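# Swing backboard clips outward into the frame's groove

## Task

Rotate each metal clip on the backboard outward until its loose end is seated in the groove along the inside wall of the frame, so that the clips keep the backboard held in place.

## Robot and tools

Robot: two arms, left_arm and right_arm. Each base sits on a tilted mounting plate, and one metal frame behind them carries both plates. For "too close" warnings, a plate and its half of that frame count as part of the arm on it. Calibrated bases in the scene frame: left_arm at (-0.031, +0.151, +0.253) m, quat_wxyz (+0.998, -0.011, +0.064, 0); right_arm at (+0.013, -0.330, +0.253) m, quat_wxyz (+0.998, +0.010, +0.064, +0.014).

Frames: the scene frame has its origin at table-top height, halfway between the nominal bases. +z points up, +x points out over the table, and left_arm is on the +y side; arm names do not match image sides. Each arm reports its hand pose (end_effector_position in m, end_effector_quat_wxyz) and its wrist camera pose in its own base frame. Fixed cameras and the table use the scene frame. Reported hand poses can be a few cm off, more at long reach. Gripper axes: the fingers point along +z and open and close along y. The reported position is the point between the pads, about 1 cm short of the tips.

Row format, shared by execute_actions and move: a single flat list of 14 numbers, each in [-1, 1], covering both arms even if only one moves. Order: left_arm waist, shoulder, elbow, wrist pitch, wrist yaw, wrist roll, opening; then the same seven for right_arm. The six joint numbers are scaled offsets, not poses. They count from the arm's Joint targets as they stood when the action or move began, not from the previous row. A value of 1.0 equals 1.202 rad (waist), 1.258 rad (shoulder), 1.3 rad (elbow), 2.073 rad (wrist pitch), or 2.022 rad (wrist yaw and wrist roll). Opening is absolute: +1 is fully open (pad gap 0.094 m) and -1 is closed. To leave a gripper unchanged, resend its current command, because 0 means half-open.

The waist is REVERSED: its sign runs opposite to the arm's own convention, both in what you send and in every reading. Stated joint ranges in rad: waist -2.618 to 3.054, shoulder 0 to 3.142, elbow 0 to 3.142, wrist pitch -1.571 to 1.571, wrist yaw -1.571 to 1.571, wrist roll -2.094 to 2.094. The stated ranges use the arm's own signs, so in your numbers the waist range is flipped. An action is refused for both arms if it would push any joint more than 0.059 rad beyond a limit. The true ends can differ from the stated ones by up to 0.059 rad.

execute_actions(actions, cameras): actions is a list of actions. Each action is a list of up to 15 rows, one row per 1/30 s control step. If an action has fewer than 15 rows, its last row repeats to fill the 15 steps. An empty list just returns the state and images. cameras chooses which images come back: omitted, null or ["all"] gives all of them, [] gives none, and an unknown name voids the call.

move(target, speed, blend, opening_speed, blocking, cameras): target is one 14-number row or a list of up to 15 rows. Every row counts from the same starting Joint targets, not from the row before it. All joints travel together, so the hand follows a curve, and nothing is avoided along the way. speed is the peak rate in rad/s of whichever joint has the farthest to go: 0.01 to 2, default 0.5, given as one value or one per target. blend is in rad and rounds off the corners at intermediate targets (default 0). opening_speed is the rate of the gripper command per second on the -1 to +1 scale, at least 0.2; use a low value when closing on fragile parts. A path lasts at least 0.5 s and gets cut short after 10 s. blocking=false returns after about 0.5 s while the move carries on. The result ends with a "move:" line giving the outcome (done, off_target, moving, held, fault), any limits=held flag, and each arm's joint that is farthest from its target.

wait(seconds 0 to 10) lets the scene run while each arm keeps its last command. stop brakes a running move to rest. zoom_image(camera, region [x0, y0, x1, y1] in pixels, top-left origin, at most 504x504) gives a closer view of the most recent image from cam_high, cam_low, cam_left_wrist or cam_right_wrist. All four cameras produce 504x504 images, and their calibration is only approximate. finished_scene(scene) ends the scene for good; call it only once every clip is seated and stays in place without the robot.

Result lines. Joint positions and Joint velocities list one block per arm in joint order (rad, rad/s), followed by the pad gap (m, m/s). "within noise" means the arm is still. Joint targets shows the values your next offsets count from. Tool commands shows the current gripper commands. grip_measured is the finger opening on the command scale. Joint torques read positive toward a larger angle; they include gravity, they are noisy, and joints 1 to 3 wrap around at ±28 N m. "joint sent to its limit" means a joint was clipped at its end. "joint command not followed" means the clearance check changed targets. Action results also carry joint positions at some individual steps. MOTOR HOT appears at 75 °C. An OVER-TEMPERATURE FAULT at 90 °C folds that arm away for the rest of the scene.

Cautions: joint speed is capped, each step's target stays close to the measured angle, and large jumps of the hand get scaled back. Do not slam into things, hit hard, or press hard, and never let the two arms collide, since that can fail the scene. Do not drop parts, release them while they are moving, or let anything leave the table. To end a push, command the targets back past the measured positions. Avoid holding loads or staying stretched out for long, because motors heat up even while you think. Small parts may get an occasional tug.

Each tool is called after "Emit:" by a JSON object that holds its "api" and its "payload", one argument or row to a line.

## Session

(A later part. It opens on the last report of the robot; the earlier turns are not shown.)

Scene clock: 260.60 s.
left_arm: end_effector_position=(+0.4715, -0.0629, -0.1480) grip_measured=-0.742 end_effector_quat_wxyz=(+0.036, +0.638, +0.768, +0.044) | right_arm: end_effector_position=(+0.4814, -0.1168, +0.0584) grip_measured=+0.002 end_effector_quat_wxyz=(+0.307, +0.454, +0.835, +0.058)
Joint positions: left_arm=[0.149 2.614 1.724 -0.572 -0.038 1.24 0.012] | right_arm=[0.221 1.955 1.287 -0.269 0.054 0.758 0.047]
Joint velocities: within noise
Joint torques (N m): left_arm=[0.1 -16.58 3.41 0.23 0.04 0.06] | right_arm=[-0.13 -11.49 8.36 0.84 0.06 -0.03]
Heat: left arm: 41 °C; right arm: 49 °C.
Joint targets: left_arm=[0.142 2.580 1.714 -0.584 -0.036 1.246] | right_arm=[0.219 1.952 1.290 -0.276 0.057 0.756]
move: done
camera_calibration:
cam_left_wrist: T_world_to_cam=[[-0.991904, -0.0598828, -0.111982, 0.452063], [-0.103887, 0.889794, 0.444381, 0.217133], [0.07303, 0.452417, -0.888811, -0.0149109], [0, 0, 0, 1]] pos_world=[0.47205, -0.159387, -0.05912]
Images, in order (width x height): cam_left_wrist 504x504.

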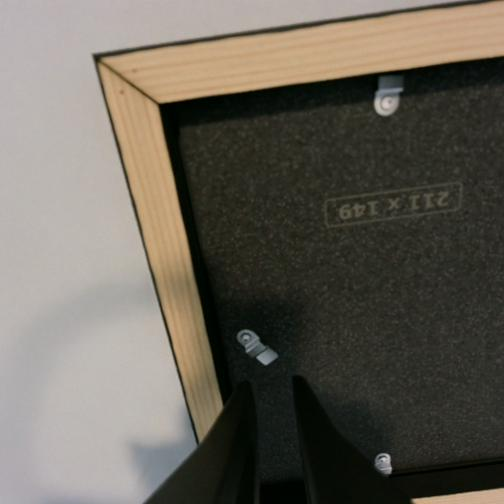

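Emit:
{"api": "move", "payload": {
  "target": [-0.0108,0.0803,0.0746,-0.0092,0,0,-0.19,0,0,0,0,0,0,0.0],
  "speed": 0.2,
  "cameras": ["cam_left_wrist"]
}}

Emit:
{"api": "zoom_image", "payload": {
  "camera": "cam_left_wrist",
  "region": [180, 280, 380, 480]
}}

Scene clock: 265.30 s.
left_arm: end_effector_position=(+0.4884, -0.0588, -0.1461) grip_measured=-0.192 end_effector_quat_wxyz=(+0.046, +0.632, +0.772, +0.051) | right_arm: end_effector_position=(+0.4814, -0.1168, +0.0584) grip_measured=+0.002 end_effector_quat_wxyz=(+0.307, +0.454, +0.835, +0.058)
Joint positions: left_arm=[0.136 2.646 1.798 -0.59 -0.038 1.24 0.038] | right_arm=[0.221 1.955 1.287 -0.269 0.054 0.758 0.047]
Joint velocities: within noise
Joint torques (N m): left_arm=[0.06 -11.25 5.6 0.31 0.03 0.08] | right_arm=[-0.13 -11.51 8.36 0.83 0.06 -0.03]
Heat: left arm: 42 °C; right arm: 49 °C.
Joint targets: left_arm=[0.129 2.681 1.811 -0.603 -0.036 1.246] | right_arm=[0.219 1.952 1.290 -0.276 0.057 0.756]
move: done
camera_calibration:
cam_left_wrist: T_world_to_cam=[[-0.988129, -0.0727615, -0.135301, 0.463285], [-0.125592, 0.889811, 0.438706, 0.224128], [0.0884716, 0.450491, -0.888387, -0.0238327], [0, 0, 0, 1]] pos_world=[0.488043, -0.154986, -0.056816]
Images, in order (width x height): cam_left_wrist 504x504.

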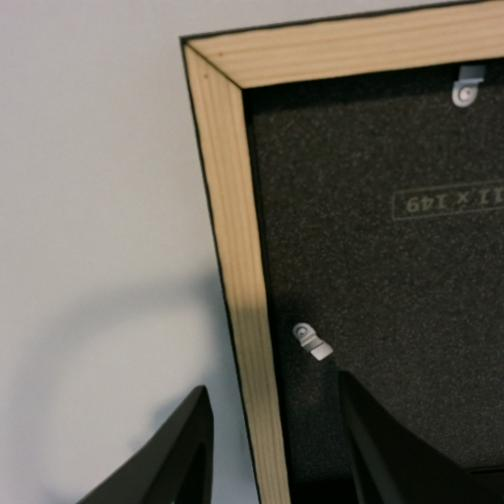

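Scaled by 2.520 from the camera's 504x504 image, which has a finer 720x720 frame.

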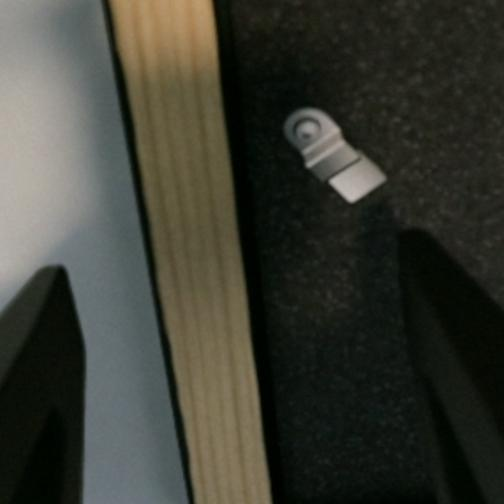

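Emit:
{"api": "move", "payload": {
  "target": [0,0.0196,0,0.0227,0,0,-0.17,0,0,0,0,0,0,0.0],
  "speed": 0.15,
  "cameras": ["cam_left_wrist"]
}}

Emit:
{"api": "zoom_image", "payload": {
  "camera": "cam_left_wrist",
  "region": [180, 280, 380, 480]
}}

Scene clock: 269.40 s.
left_arm: end_effector_position=(+0.4889, -0.0589, -0.1563) grip_measured=-0.172 end_effector_quat_wxyz=(+0.048, +0.632, +0.771, +0.052) | right_arm: end_effector_position=(+0.4814, -0.1168, +0.0584) grip_measured=+0.002 end_effector_quat_wxyz=(+0.307, +0.454, +0.835, +0.058)
Joint positions: left_arm=[0.136 2.669 1.798 -0.562 -0.038 1.24 0.039] | right_arm=[0.221 1.955 1.287 -0.269 0.054 0.758 0.047]
Joint velocities: within noise
Joint torques (N m): left_arm=[0.2 -11.04 5.45 0.44 0.02 0.04] | right_arm=[-0.12 -11.49 8.38 0.83 0.06 -0.03]
Heat: left arm: 42 °C; right arm: 49 °C.
Joint targets: left_arm=[0.129 2.706 1.811 -0.556 -0.036 1.246] | right_arm=[0.219 1.952 1.290 -0.276 0.057 0.756]
move: off_target (left_arm); left_arm: the shoulder is farthest, 0.036 rad from its target
camera_calibration:
cam_left_wrist: T_world_to_cam=[[-0.987505, -0.0728465, -0.139737, 0.461447], [-0.12758, 0.890082, 0.437581, 0.229567], [0.0925007, 0.449941, -0.888255, -0.0349183], [0, 0, 0, 1]] pos_world=[0.4882, -0.155007, -0.0669894]
Images, in order (width x height): cam_left_wrist 504x504.

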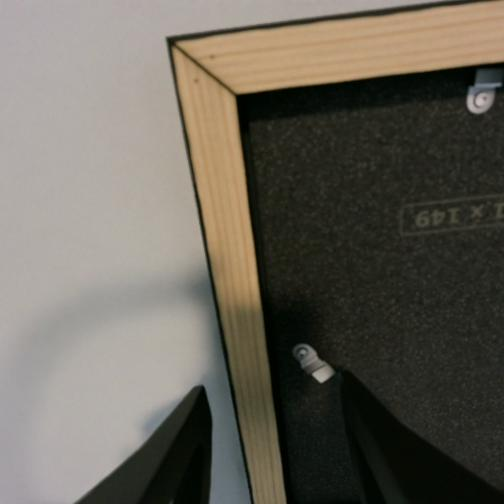

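Scaled by 2.520 from the camera's 504x504 image, which has a finer 720x720 frame.

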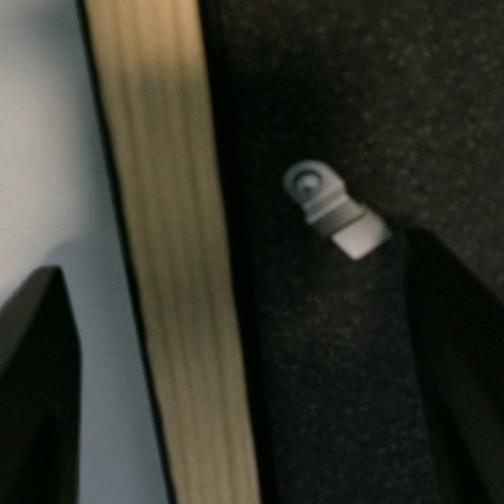

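Emit:
{"api": "move", "payload": {
  "target": [0,0.0105,0,0.0,0,0,-0.17,0,0,0,0,0,0,0.0],
  "speed": 0.15,
  "cameras": ["cam_left_wrist"]
}}

Emit:
{"api": "zoom_image", "payload": {
  "camera": "cam_left_wrist",
  "region": [180, 280, 380, 480]
}}

Scene clock: 271.70 s.
left_arm: end_effector_position=(+0.4860, -0.0585, -0.1621) grip_measured=-0.172 end_effector_quat_wxyz=(+0.044, +0.633, +0.772, +0.049) | right_arm: end_effector_position=(+0.4814, -0.1168, +0.0584) grip_measured=+0.002 end_effector_quat_wxyz=(+0.307, +0.454, +0.835, +0.058)
Joint positions: left_arm=[0.136 2.682 1.798 -0.56 -0.038 1.24 0.039] | right_arm=[0.221 1.955 1.287 -0.269 0.054 0.758 0.047]
Joint velocities: within noise
Joint torques (N m): left_arm=[0.1 -11.04 5.27 0.4 0.03 0.1] | right_arm=[-0.13 -11.49 8.38 0.83 0.06 -0.04]
Heat: left arm: 42 °C; right arm: 49 °C.
Joint targets: left_arm=[0.129 2.719 1.811 -0.556 -0.036 1.246] | right_arm=[0.219 1.952 1.290 -0.276 0.057 0.756]
move: off_target (left_arm); left_arm: the shoulder is farthest, 0.037 rad from its target
camera_calibration:
cam_left_wrist: T_world_to_cam=[[-0.988881, -0.072659, -0.129753, 0.460083], [-0.123101, 0.889471, 0.440099, 0.2296], [0.0834343, 0.451178, -0.888525, -0.0355928], [0, 0, 0, 1]] pos_world=[0.486201, -0.154735, -0.0729747]
Images, in order (width x height): cam_left_wrist 504x504.

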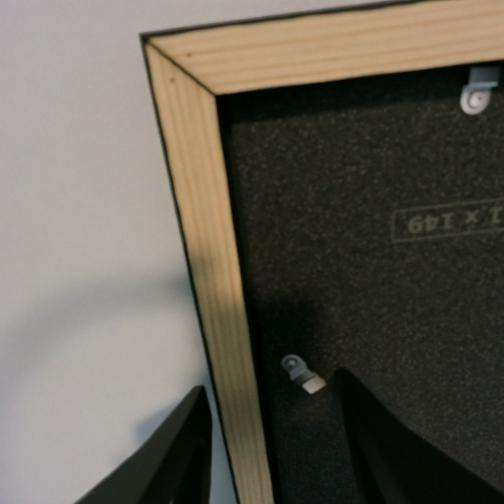

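Scaled by 2.520 from the camera's 504x504 image, which has a finer 720x720 frame.

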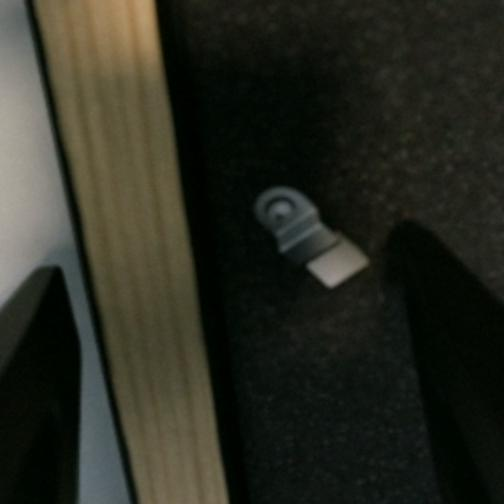

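Emit:
{"api": "move", "payload": {
  "target": [0,0.0,0,0.0,0,0,-0.14,0,0,0,0,0,0,0.0],
  "cameras": []
}}

Emit:
{"api": "move", "payload": {
  "target": [0,0.014,0.0046,0.0015,0,0,-0.14,0,0,0,0,0,0,0.0],
  "speed": 0.15,
  "cameras": ["cam_left_wrist"]
}}

Emit:
{"api": "zoom_image", "payload": {
  "camera": "cam_left_wrist",
  "region": [180, 280, 380, 480]
}}

Scene clock: 273.80 s.
left_arm: end_effector_position=(+0.4860, -0.0585, -0.1621) grip_measured=-0.142 end_effector_quat_wxyz=(+0.044, +0.633, +0.772, +0.049) | right_arm: end_effector_position=(+0.4814, -0.1168, +0.0584) grip_measured=+0.002 end_effector_quat_wxyz=(+0.307, +0.454, +0.835, +0.058)
Joint positions: left_arm=[0.136 2.682 1.798 -0.56 -0.038 1.24 0.04] | right_arm=[0.221 1.955 1.287 -0.269 0.054 0.758 0.047]
Joint velocities: within noise
Joint torques (N m): left_arm=[-0.02 -10.96 5.31 0.43 0.04 0.07] | right_arm=[-0.12 -11.49 8.36 0.83 0.06 -0.03]
Heat: left arm: 42 °C; right arm: 49 °C.
Joint targets: left_arm=[0.129 2.719 1.811 -0.556 -0.036 1.246] | right_arm=[0.219 1.952 1.290 -0.276 0.057 0.756]
move: off_target (left_arm); left_arm: the shoulder is farthest, 0.037 rad from its target
No camera images: "cameras" was empty.

Scene clock: 274.50 s.
left_arm: end_effector_position=(+0.4856, -0.0584, -0.1655) grip_measured=-0.142 end_effector_quat_wxyz=(+0.043, +0.633, +0.772, +0.049) | right_arm: end_effector_position=(+0.4814, -0.1168, +0.0584) grip_measured=+0.002 end_effector_quat_wxyz=(+0.307, +0.454, +0.835, +0.058)
Joint positions: left_arm=[0.136 2.691 1.801 -0.557 -0.038 1.24 0.04] | right_arm=[0.221 1.955 1.287 -0.269 0.054 0.758 0.047]
Joint velocities: within noise
Joint torques (N m): left_arm=[0.05 -10.14 5.48 0.44 0.02 0.04] | right_arm=[-0.13 -11.48 8.36 0.83 0.06 -0.03]
Heat: left arm: 42 °C; right arm: 49 °C.
Joint targets: left_arm=[0.129 2.736 1.817 -0.553 -0.036 1.246] | right_arm=[0.219 1.952 1.290 -0.276 0.057 0.756]
move: off_target (left_arm); left_arm: the shoulder is farthest, 0.045 rad from its target
camera_calibration:
cam_left_wrist: T_world_to_cam=[[-0.98922, -0.0726126, -0.127162, 0.459852], [-0.121936, 0.889312, 0.440744, 0.230498], [0.0810834, 0.451499, -0.88858, -0.03739], [0, 0, 0, 1]] pos_world=[0.486033, -0.154712, -0.0763386]
Images, in order (width x height): cam_left_wrist 504x504.

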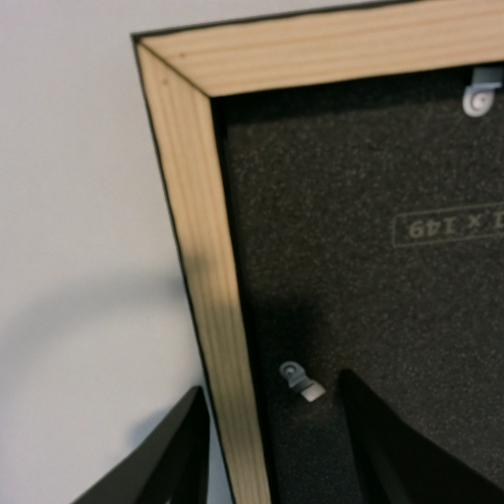

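Scaled by 2.520 from the camera's 504x504 image, which has a finer 720x720 frame.

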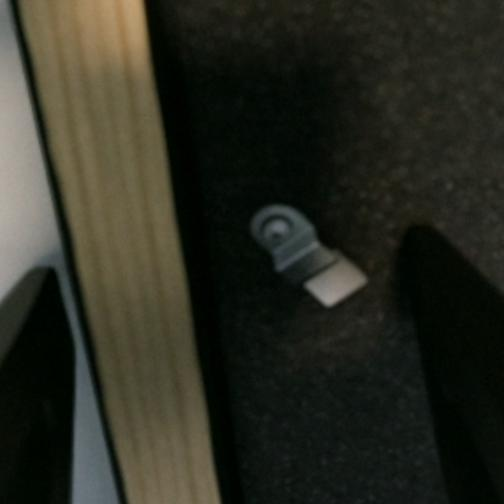

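Emit:
{"api": "move", "payload": {
  "target": [0.0,0.0,0.0,0.0,0,0,-0.46,0,0,0,0,0,0,0.0],
  "opening_speed": 0.3,
  "cameras": ["cam_left_wrist"]
}}

Emit:
{"api": "zoom_image", "payload": {
  "camera": "cam_left_wrist",
  "region": [200, 320, 360, 480]
}}

Emit:
{"api": "move", "payload": {
  "target": [0.0,0.0,0.0,0.0,0,0,-0.54,0,0,0,0,0,0,0.0],
  "opening_speed": 0.2,
  "cameras": ["cam_left_wrist"]
}}

Emit:
{"api": "zoom_image", "payload": {
  "camera": "cam_left_wrist",
  "region": [200, 320, 360, 480]
}}

Scene clock: 278.87 s.
left_arm: end_effector_position=(+0.4885, -0.0569, -0.1643) grip_measured=-0.457 end_effector_quat_wxyz=(+0.044, +0.634, +0.770, +0.054) | right_arm: end_effector_position=(+0.4814, -0.1168, +0.0584) grip_measured=+0.002 end_effector_quat_wxyz=(+0.307, +0.454, +0.835, +0.058)
Joint positions: left_arm=[0.134 2.691 1.806 -0.553 -0.045 1.246 0.026] | right_arm=[0.221 1.955 1.287 -0.269 0.054 0.758 0.047]
Joint velocities: within noise
Joint torques (N m): left_arm=[0.02 -10.28 5.24 0.43 0.06 -0.03] | right_arm=[-0.13 -11.49 8.36 0.83 0.06 -0.04]
Heat: left arm: 41 °C; right arm: 49 °C.
Joint targets: left_arm=[0.129 2.736 1.817 -0.553 -0.036 1.246] | right_arm=[0.219 1.952 1.290 -0.276 0.057 0.756]
move: off_target (left_arm); left_arm: the shoulder is farthest, 0.045 rad from its target
camera_calibration:
cam_left_wrist: T_world_to_cam=[[-0.988284, -0.0677814, -0.13675, 0.461246], [-0.122521, 0.886611, 0.445992, 0.229965], [0.0910144, 0.457522, -0.884528, -0.0411305], [0, 0, 0, 1]] pos_world=[0.487761, -0.153808, -0.0758682]
Images, in order (width x height): cam_left_wrist 504x504.

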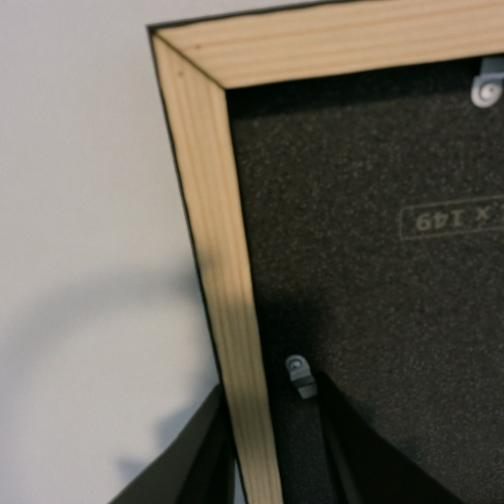

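Scaled by 3.150 from the camera's 504x504 image, which has a finer 720x720 frame.

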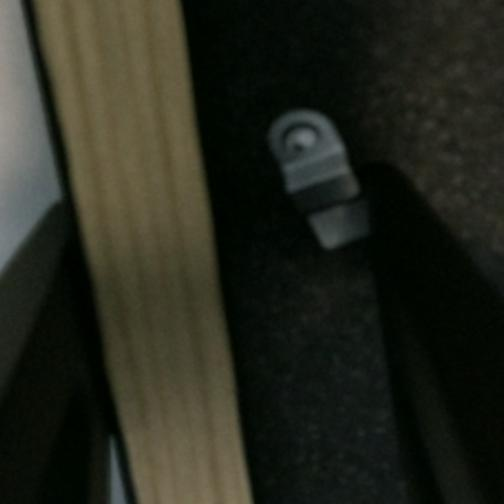

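Scene clock: 279.47 s.
left_arm: end_effector_position=(+0.4902, -0.0566, -0.1641) grip_measured=-0.537 end_effector_quat_wxyz=(+0.046, +0.635, +0.769, +0.057) | right_arm: end_effector_position=(+0.4814, -0.1168, +0.0584) grip_measured=+0.002 end_effector_quat_wxyz=(+0.307, +0.454, +0.835, +0.058)
Joint positions: left_arm=[0.134 2.691 1.806 -0.546 -0.048 1.249 0.022] | right_arm=[0.221 1.955 1.287 -0.269 0.054 0.758 0.047]
Joint velocities: within noise
Joint torques (N m): left_arm=[0.16 -10.45 5.12 0.4 0.12 -0.03] | right_arm=[-0.13 -11.48 8.36 0.83 0.07 -0.03]
Heat: left arm: 41 °C; right arm: 49 °C.
Joint targets: left_arm=[0.129 2.736 1.817 -0.553 -0.036 1.246] | right_arm=[0.219 1.952 1.290 -0.276 0.057 0.756]
move: off_target (left_arm); left_arm: the shoulder is farthest, 0.045 rad from its target
camera_calibration:
cam_left_wrist: T_world_to_cam=[[-0.987496, -0.0652291, -0.143516, 0.461568], [-0.123493, 0.885942, 0.447053, 0.230444], [0.0979863, 0.459186, -0.88292, -0.0442462], [0, 0, 0, 1]] pos_world=[0.48859, -0.153735, -0.0758439]
Images, in order (width x height): cam_left_wrist 504x504.

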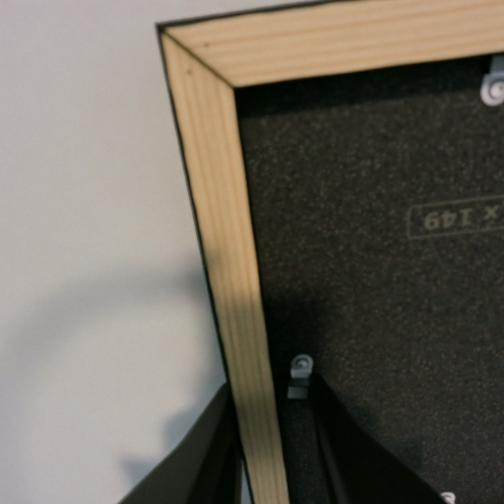

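Scaled by 3.150 from the camera's 504x504 image, which has a finer 720x720 frame.

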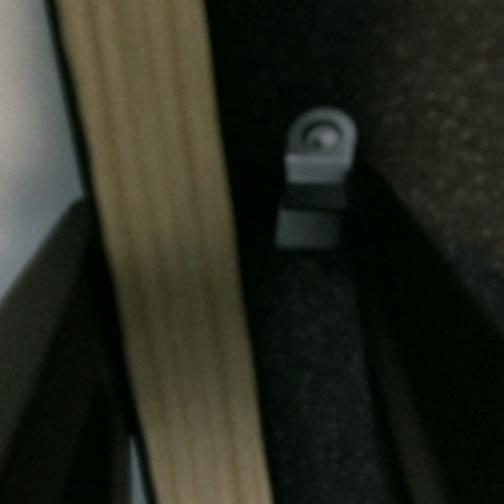

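Emit:
{"api": "move", "payload": {
  "target": [0.0,0.0,0.0,0.0,0,0,-0.60,0,0,0,0,0,0,0.0],
  "opening_speed": 0.2,
  "cameras": ["cam_left_wrist"]
}}

Emit:
{"api": "zoom_image", "payload": {
  "camera": "cam_left_wrist",
  "region": [240, 330, 340, 430]
}}

Emit:
{"api": "move", "payload": {
  "target": [0.0,0.0,0.0,0.0,0,0,-0.64,0,0,0,0,0,0,0.0],
  "opening_speed": 0.2,
  "cameras": ["cam_left_wrist"]
}}

Emit:
{"api": "zoom_image", "payload": {
  "camera": "cam_left_wrist",
  "region": [240, 330, 340, 430]
}}

Scene clock: 280.80 s.
left_arm: end_effector_position=(+0.4913, -0.0563, -0.1638) grip_measured=-0.597 end_effector_quat_wxyz=(+0.048, +0.635, +0.769, +0.059) | right_arm: end_effector_position=(+0.4814, -0.1168, +0.0584) grip_measured=+0.002 end_effector_quat_wxyz=(+0.307, +0.454, +0.835, +0.058)
Joint positions: left_arm=[0.134 2.691 1.806 -0.542 -0.05 1.25 0.019] | right_arm=[0.221 1.955 1.287 -0.269 0.054 0.758 0.047]
Joint velocities: within noise
Joint torques (N m): left_arm=[0.36 -10.35 5.24 0.33 0.15 -0.06] | right_arm=[-0.13 -11.48 8.36 0.84 0.06 -0.03]
Heat: left arm: 41 °C; right arm: 49 °C.
Joint targets: left_arm=[0.129 2.736 1.817 -0.553 -0.036 1.246] | right_arm=[0.219 1.952 1.290 -0.276 0.057 0.756]
move: off_target (left_arm); left_arm: the shoulder is farthest, 0.045 rad from its target
camera_calibration:
cam_left_wrist: T_world_to_cam=[[-0.986874, -0.06492, -0.147867, 0.461744], [-0.125292, 0.885494, 0.44744, 0.231126], [0.101887, 0.460094, -0.882005, -0.0460078], [0, 0, 0, 1]] pos_world=[0.489329, -0.153517, -0.0757177]
Images, in order (width x height): cam_left_wrist 504x504.

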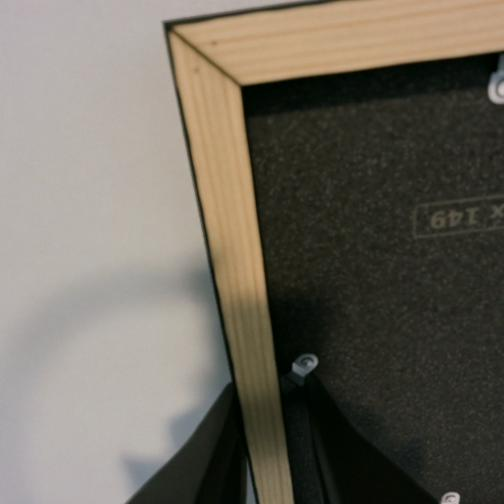

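Scaled by 5.040 from the camera's 504x504 image, which has a finer 720x720 frame.

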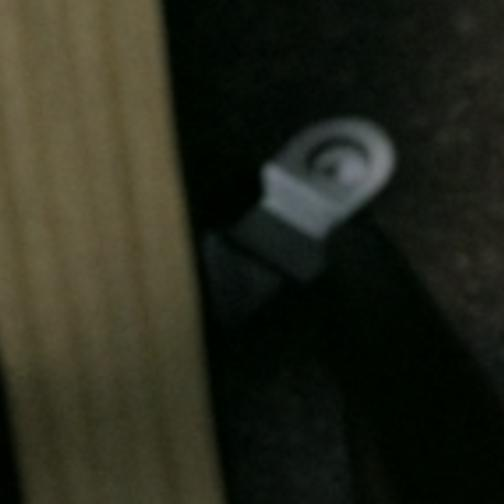

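Scene clock: 281.30 s.
left_arm: end_effector_position=(+0.4919, -0.0564, -0.1638) grip_measured=-0.636 end_effector_quat_wxyz=(+0.048, +0.635, +0.769, +0.059) | right_arm: end_effector_position=(+0.4814, -0.1168, +0.0584) grip_measured=+0.002 end_effector_quat_wxyz=(+0.307, +0.454, +0.835, +0.058)
Joint positions: left_arm=[0.134 2.691 1.806 -0.54 -0.05 1.25 0.017] | right_arm=[0.221 1.955 1.287 -0.269 0.054 0.758 0.047]
Joint velocities: within noise
Joint torques (N m): left_arm=[0.23 -10.33 5.24 0.29 0.14 -0.08] | right_arm=[-0.13 -11.51 8.36 0.83 0.06 -0.03]
Heat: left arm: 41 °C; right arm: 49 °C.
Joint targets: left_arm=[0.129 2.736 1.817 -0.553 -0.036 1.246] | right_arm=[0.219 1.952 1.290 -0.276 0.057 0.756]
move: off_target (left_arm); left_arm: the shoulder is farthest, 0.045 rad from its target
camera_calibration:
cam_left_wrist: T_world_to_cam=[[-0.986536, -0.0649656, -0.150085, 0.461769], [-0.126307, 0.88563, 0.446884, 0.231642], [0.103888, 0.459824, -0.881912, -0.0469425], [0, 0, 0, 1]] pos_world=[0.489687, -0.153565, -0.0756115]
Images, in order (width x height): cam_left_wrist 504x504.

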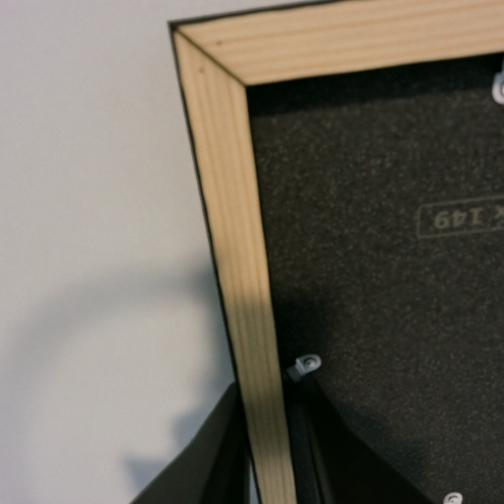

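Scaled by 5.040 from the camera's 504x504 image, which has a finer 720x720 frame.

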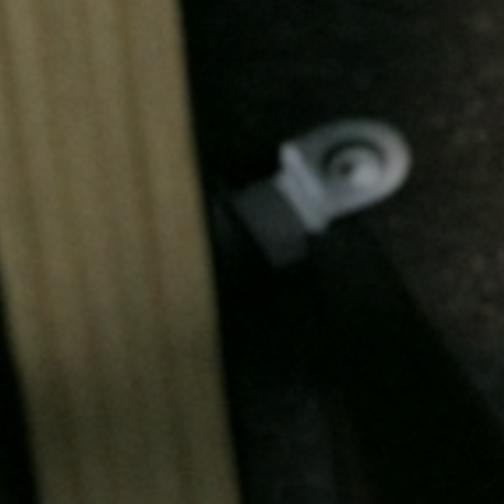

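Emit:
{"api": "move", "payload": {
  "target": [0.0,0.0,0.0,0.0,0,0,-0.67,0,0,0,0,0,0,0.0],
  "opening_speed": 0.2,
  "cameras": []
}}

Emit:
{"api": "move", "payload": {
  "target": [0.0,0.0,0.0,0.0,0,0,-0.69,0,0,0,0,0,0,0.0],
  "opening_speed": 0.2,
  "cameras": ["cam_left_wrist"]
}}

Emit:
{"api": "zoom_image", "payload": {
  "camera": "cam_left_wrist",
  "region": [240, 330, 340, 430]
}}

Scene clock: 282.47 s.
left_arm: end_effector_position=(+0.4923, -0.0564, -0.1637) grip_measured=-0.664 end_effector_quat_wxyz=(+0.049, +0.635, +0.769, +0.060) | right_arm: end_effector_position=(+0.4814, -0.1168, +0.0584) grip_measured=+0.002 end_effector_quat_wxyz=(+0.307, +0.454, +0.835, +0.058)
Joint positions: left_arm=[0.134 2.691 1.806 -0.539 -0.05 1.25 0.016] | right_arm=[0.221 1.955 1.287 -0.269 0.054 0.758 0.047]
Joint velocities: within noise
Joint torques (N m): left_arm=[0.03 -10.48 5.34 0.3 0.13 -0.06] | right_arm=[-0.13 -11.48 8.36 0.83 0.06 -0.03]
Heat: left arm: 41 °C; right arm: 49 °C.
Joint targets: left_arm=[0.129 2.736 1.817 -0.553 -0.036 1.246] | right_arm=[0.219 1.952 1.290 -0.276 0.057 0.756]
move: off_target (left_arm); left_arm: the shoulder is farthest, 0.045 rad from its target
No camera images: "cameras" was empty.

Scene clock: 282.97 s.
left_arm: end_effector_position=(+0.4923, -0.0564, -0.1637) grip_measured=-0.682 end_effector_quat_wxyz=(+0.049, +0.635, +0.769, +0.060) | right_arm: end_effector_position=(+0.4814, -0.1168, +0.0584) grip_measured=+0.002 end_effector_quat_wxyz=(+0.307, +0.454, +0.835, +0.058)
Joint positions: left_arm=[0.134 2.691 1.806 -0.539 -0.05 1.25 0.015] | right_arm=[0.221 1.955 1.287 -0.269 0.054 0.758 0.047]
Joint velocities: within noise
Joint torques (N m): left_arm=[0.2 -10.44 5.2 0.29 0.12 -0.06] | right_arm=[-0.13 -11.49 8.36 0.83 0.07 -0.04]
Heat: left arm: 41 °C; right arm: 49 °C.
Joint targets: left_arm=[0.129 2.736 1.817 -0.553 -0.037 1.246] | right_arm=[0.219 1.952 1.290 -0.276 0.057 0.756]
move: off_target (left_arm); left_arm: the shoulder is farthest, 0.045 rad from its target
camera_calibration:
cam_left_wrist: T_world_to_cam=[[-0.986308, -0.0649964, -0.151564, 0.461785], [-0.126982, 0.885722, 0.446512, 0.231985], [0.105222, 0.459644, -0.881848, -0.0475657], [0, 0, 0, 1]] pos_world=[0.489925, -0.153597, -0.0755402]
Images, in order (width x height): cam_left_wrist 504x504.

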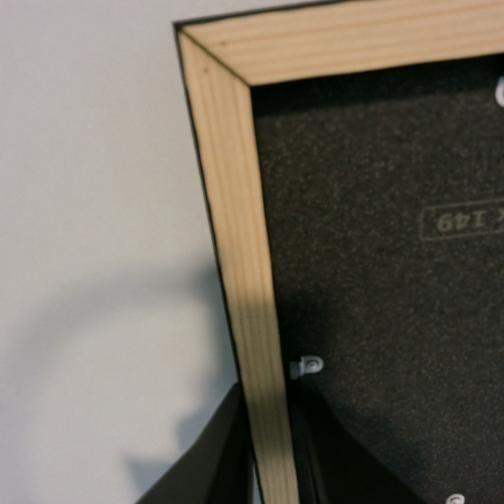

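Scaled by 5.040 from the camera's 504x504 image, which has a finer 720x720 frame.

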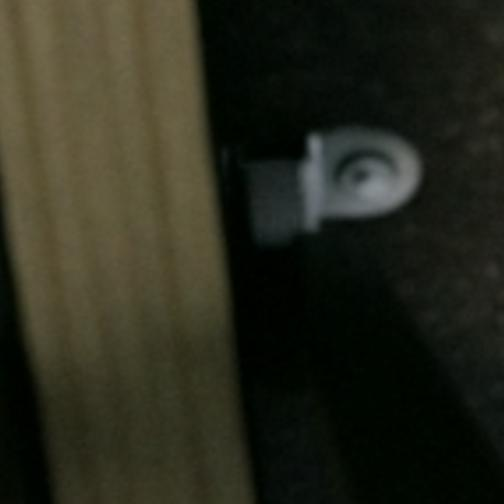

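Emit:
{"api": "move", "payload": {
  "target": [0.0,0.0,0.0,0.0,0,0,-0.705,0,0,0,0,0,0,0.0],
  "opening_speed": 0.2,
  "cameras": ["cam_left_wrist"]
}}

Emit:
{"api": "zoom_image", "payload": {
  "camera": "cam_left_wrist",
  "region": [240, 330, 340, 430]
}}

Scene clock: 284.13 s.
left_arm: end_effector_position=(+0.4922, -0.0566, -0.1637) grip_measured=-0.703 end_effector_quat_wxyz=(+0.049, +0.635, +0.769, +0.060) | right_arm: end_effector_position=(+0.4814, -0.1168, +0.0584) grip_measured=+0.002 end_effector_quat_wxyz=(+0.307, +0.454, +0.835, +0.058)
Joint positions: left_arm=[0.134 2.691 1.806 -0.539 -0.049 1.25 0.014] | right_arm=[0.221 1.955 1.287 -0.269 0.054 0.758 0.047]
Joint velocities: within noise
Joint torques (N m): left_arm=[0.23 -10.52 5.34 0.29 0.12 -0.08] | right_arm=[-0.13 -11.49 8.38 0.83 0.07 -0.03]
Heat: left arm: 41 °C; right arm: 49 °C.
Joint targets: left_arm=[0.129 2.736 1.817 -0.553 -0.037 1.246] | right_arm=[0.219 1.952 1.290 -0.276 0.057 0.756]
move: off_target (left_arm); left_arm: the shoulder is farthest, 0.045 rad from its target
camera_calibration:
cam_left_wrist: T_world_to_cam=[[-0.986331, -0.0649995, -0.151416, 0.461793], [-0.126838, 0.886069, 0.445862, 0.231948], [0.105184, 0.458973, -0.882202, -0.0475852], [0, 0, 0, 1]] pos_world=[0.489906, -0.153665, -0.075474]
Images, in order (width x height): cam_left_wrist 504x504.

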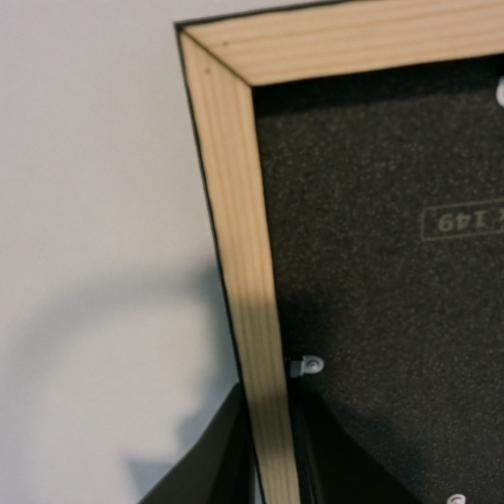

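Scaled by 5.040 from the camera's 504x504 image, which has a finer 720x720 frame.

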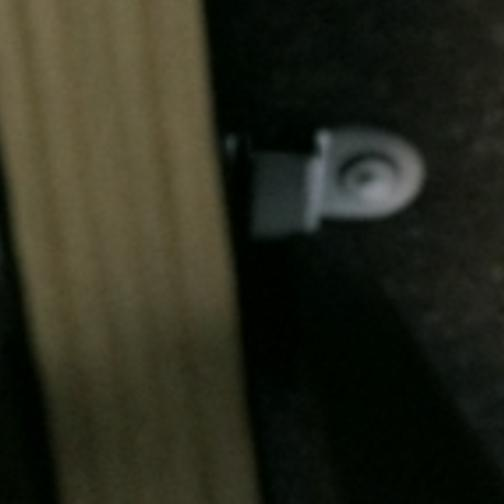

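Emit:
{"api": "move", "payload": {
  "target": [0.0,0.0,0.0,0.0,0,0,-0.56,0,0,0,0,0,0,0.0],
  "cameras": []
}}

Emit:
{"api": "move", "payload": {
  "target": [
    [0.0,-0.1145,-0.0408,-0.0135,0,0,-0.56,0,0,0,0,0,0,0.0],
    [0.0,-0.25,-0.06,-0.02,0,0,-0.56,0,0,0,0,0,0,0.0],
    [0.177,-0.618,-0.352,-0.075,-0.012,-0.868,-0.56,0,0,0,0,0,0,0.0]
  ],
  "speed": [0.3,0.5,0.9],
  "blend": 0.04
}}

Scene clock: 285.70 s.
left_arm: end_effector_position=(+0.4919, -0.0566, -0.1637) grip_measured=-0.562 end_effector_quat_wxyz=(+0.049, +0.635, +0.769, +0.059) | right_arm: end_effector_position=(+0.4814, -0.1168, +0.0584) grip_measured=+0.002 end_effector_quat_wxyz=(+0.307, +0.454, +0.835, +0.058)
Joint positions: left_arm=[0.134 2.691 1.806 -0.54 -0.048 1.25 0.021] | right_arm=[0.221 1.955 1.287 -0.269 0.054 0.758 0.047]
Joint velocities: within noise
Joint torques (N m): left_arm=[0.27 -10.41 5.11 0.35 0.12 -0.06] | right_arm=[-0.12 -11.48 8.36 0.83 0.07 -0.03]
Heat: left arm: 41 °C; right arm: 49 °C.
Joint targets: left_arm=[0.129 2.736 1.817 -0.553 -0.036 1.246] | right_arm=[0.219 1.952 1.290 -0.276 0.057 0.756]
move: off_target (left_arm); left_arm: the shoulder is farthest, 0.045 rad from its target
No camera images: "cameras" was empty.

Scene clock: 289.40 s.
left_arm: end_effector_position=(+0.4043, -0.1304, +0.0256) grip_measured=-0.562 end_effector_quat_wxyz=(+0.126, -0.086, +0.988, -0.029) | right_arm: end_effector_position=(+0.4814, -0.1168, +0.0584) grip_measured=+0.002 end_effector_quat_wxyz=(+0.307, +0.454, +0.835, +0.058)
Joint positions: left_arm=[0.335 1.993 1.374 -0.697 -0.05 -0.503 0.021] | right_arm=[0.221 1.955 1.287 -0.269 0.054 0.758 0.047]
Joint velocities: within noise
Joint torques (N m): left_arm=[1.22 -13.93 4.37 0.57 -0.06 -0.08] | right_arm=[-0.14 -11.49 8.36 0.83 0.06 -0.04]
Heat: left arm: 41 °C; right arm: 49 °C.
Joint targets: left_arm=[0.342 1.959 1.359 -0.708 -0.061 -0.509] | right_arm=[0.219 1.952 1.290 -0.276 0.057 0.756]
move: done
camera_calibration:
cam_left_wrist: T_world_to_cam=[[0.0437788, -0.997829, 0.0491989, -0.14432], [-0.980551, -0.0334858, 0.193385, 0.433548], [-0.191317, -0.0567082, -0.979889, 0.217693], [0, 0, 0, 1]] pos_world=[0.473082, -0.117144, 0.136574]
cam_right_wrist: T_world_to_cam=[[-0.771089, -0.463531, -0.436532, 0.349542], [-0.512792, 0.858493, -0.00579688, 0.393285], [0.377447, 0.21938, -0.89967, 0.0166159], [0, 0, 0, 1]] pos_world=[0.46493, -0.179255, 0.169815]

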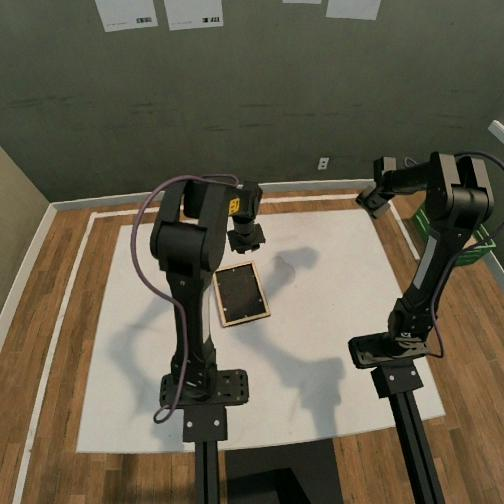

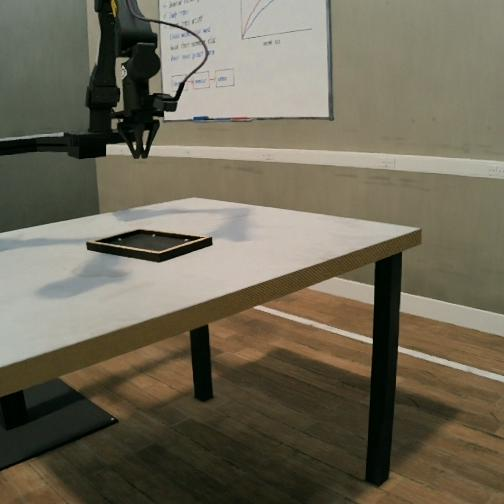

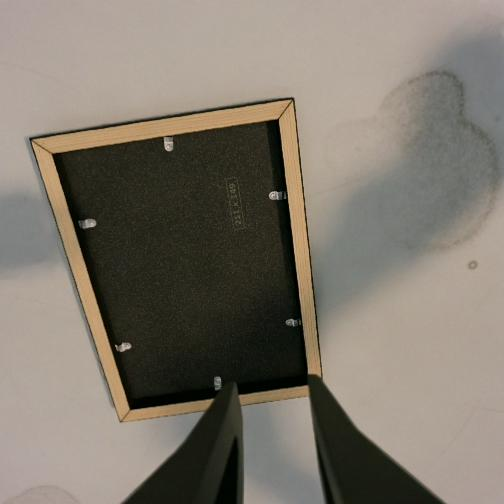

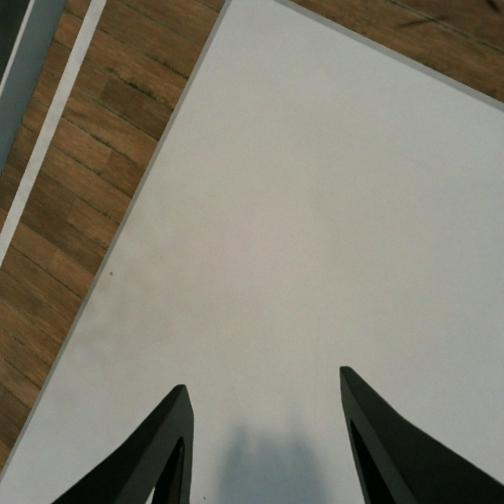

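Emit:
{"api": "zoom_image", "payload": {
  "camera": "cam_left_wrist",
  "region": [130, 110, 210, 190]
}}

Emit:
{"api": "zoom_image", "payload": {
  "camera": "cam_left_wrist",
  "region": [60, 190, 120, 250]
}}

Emit:
{"api": "zoom_image", "payload": {
  "camera": "cam_left_wrist",
  "region": [90, 315, 150, 375]
}}

Emit:
{"api": "zoom_image", "payload": {
  "camera": "cam_left_wrist",
  "region": [185, 350, 245, 410]
}}

Emit:
{"api": "zoom_image", "payload": {
  "camera": "cam_left_wrist",
  "region": [250, 165, 310, 225]
}}

Emit:
{"api": "zoom_image", "payload": {
  "camera": "cam_left_wrist",
  "region": [265, 295, 325, 355]
}}

Scaled by 6.300 from the camera's 504x504 image, which has a finer 720x720 frame.

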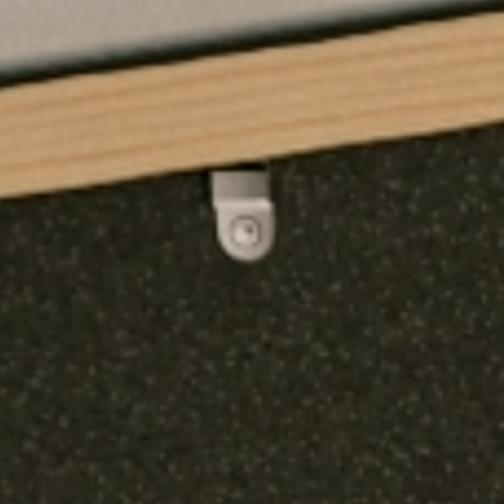

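Scaled by 8.400 from the camera's 504x504 image, which has a finer 720x720 frame.

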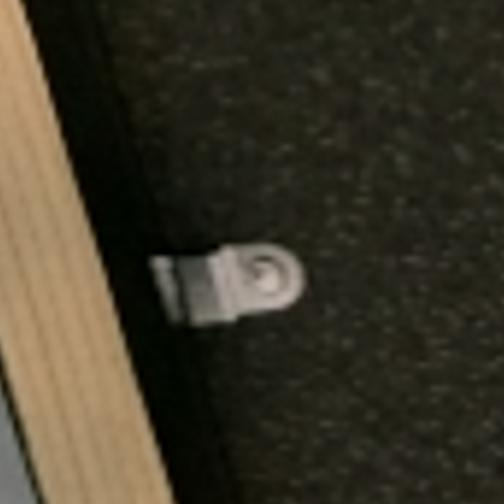

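Scaled by 8.400 from the camera's 504x504 image, which has a finer 720x720 frame.

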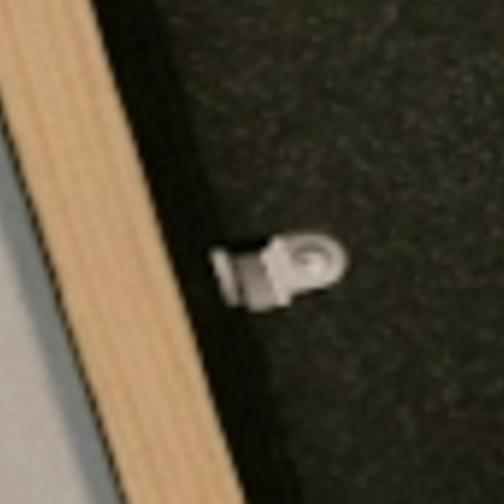

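Scaled by 8.400 from the camera's 504x504 image, which has a finer 720x720 frame.

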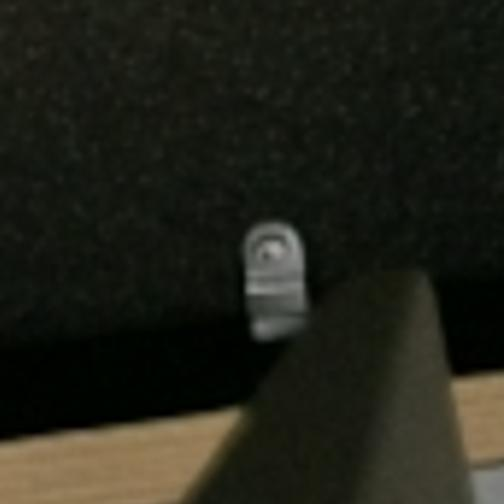

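Scaled by 8.400 from the camera's 504x504 image, which has a finer 720x720 frame.

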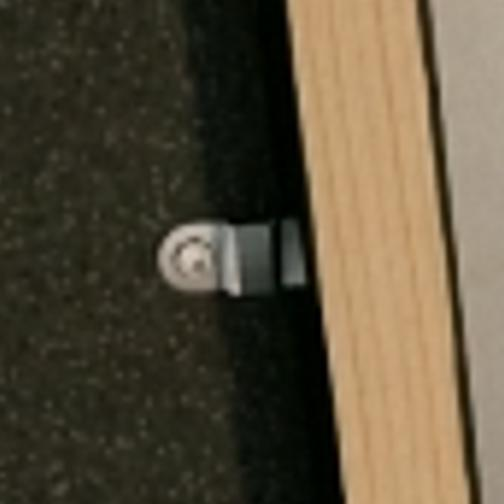

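Scaled by 8.400 from the camera's 504x504 image, which has a finer 720x720 frame.

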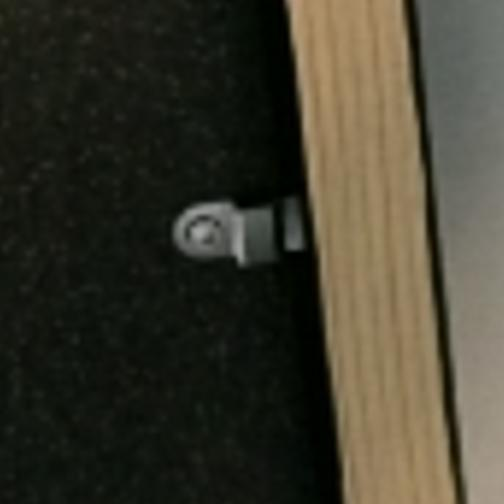

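Emit:
{"api": "finished_scene", "payload": {
  "scene": 2
}}

The scene is finished: the task was done.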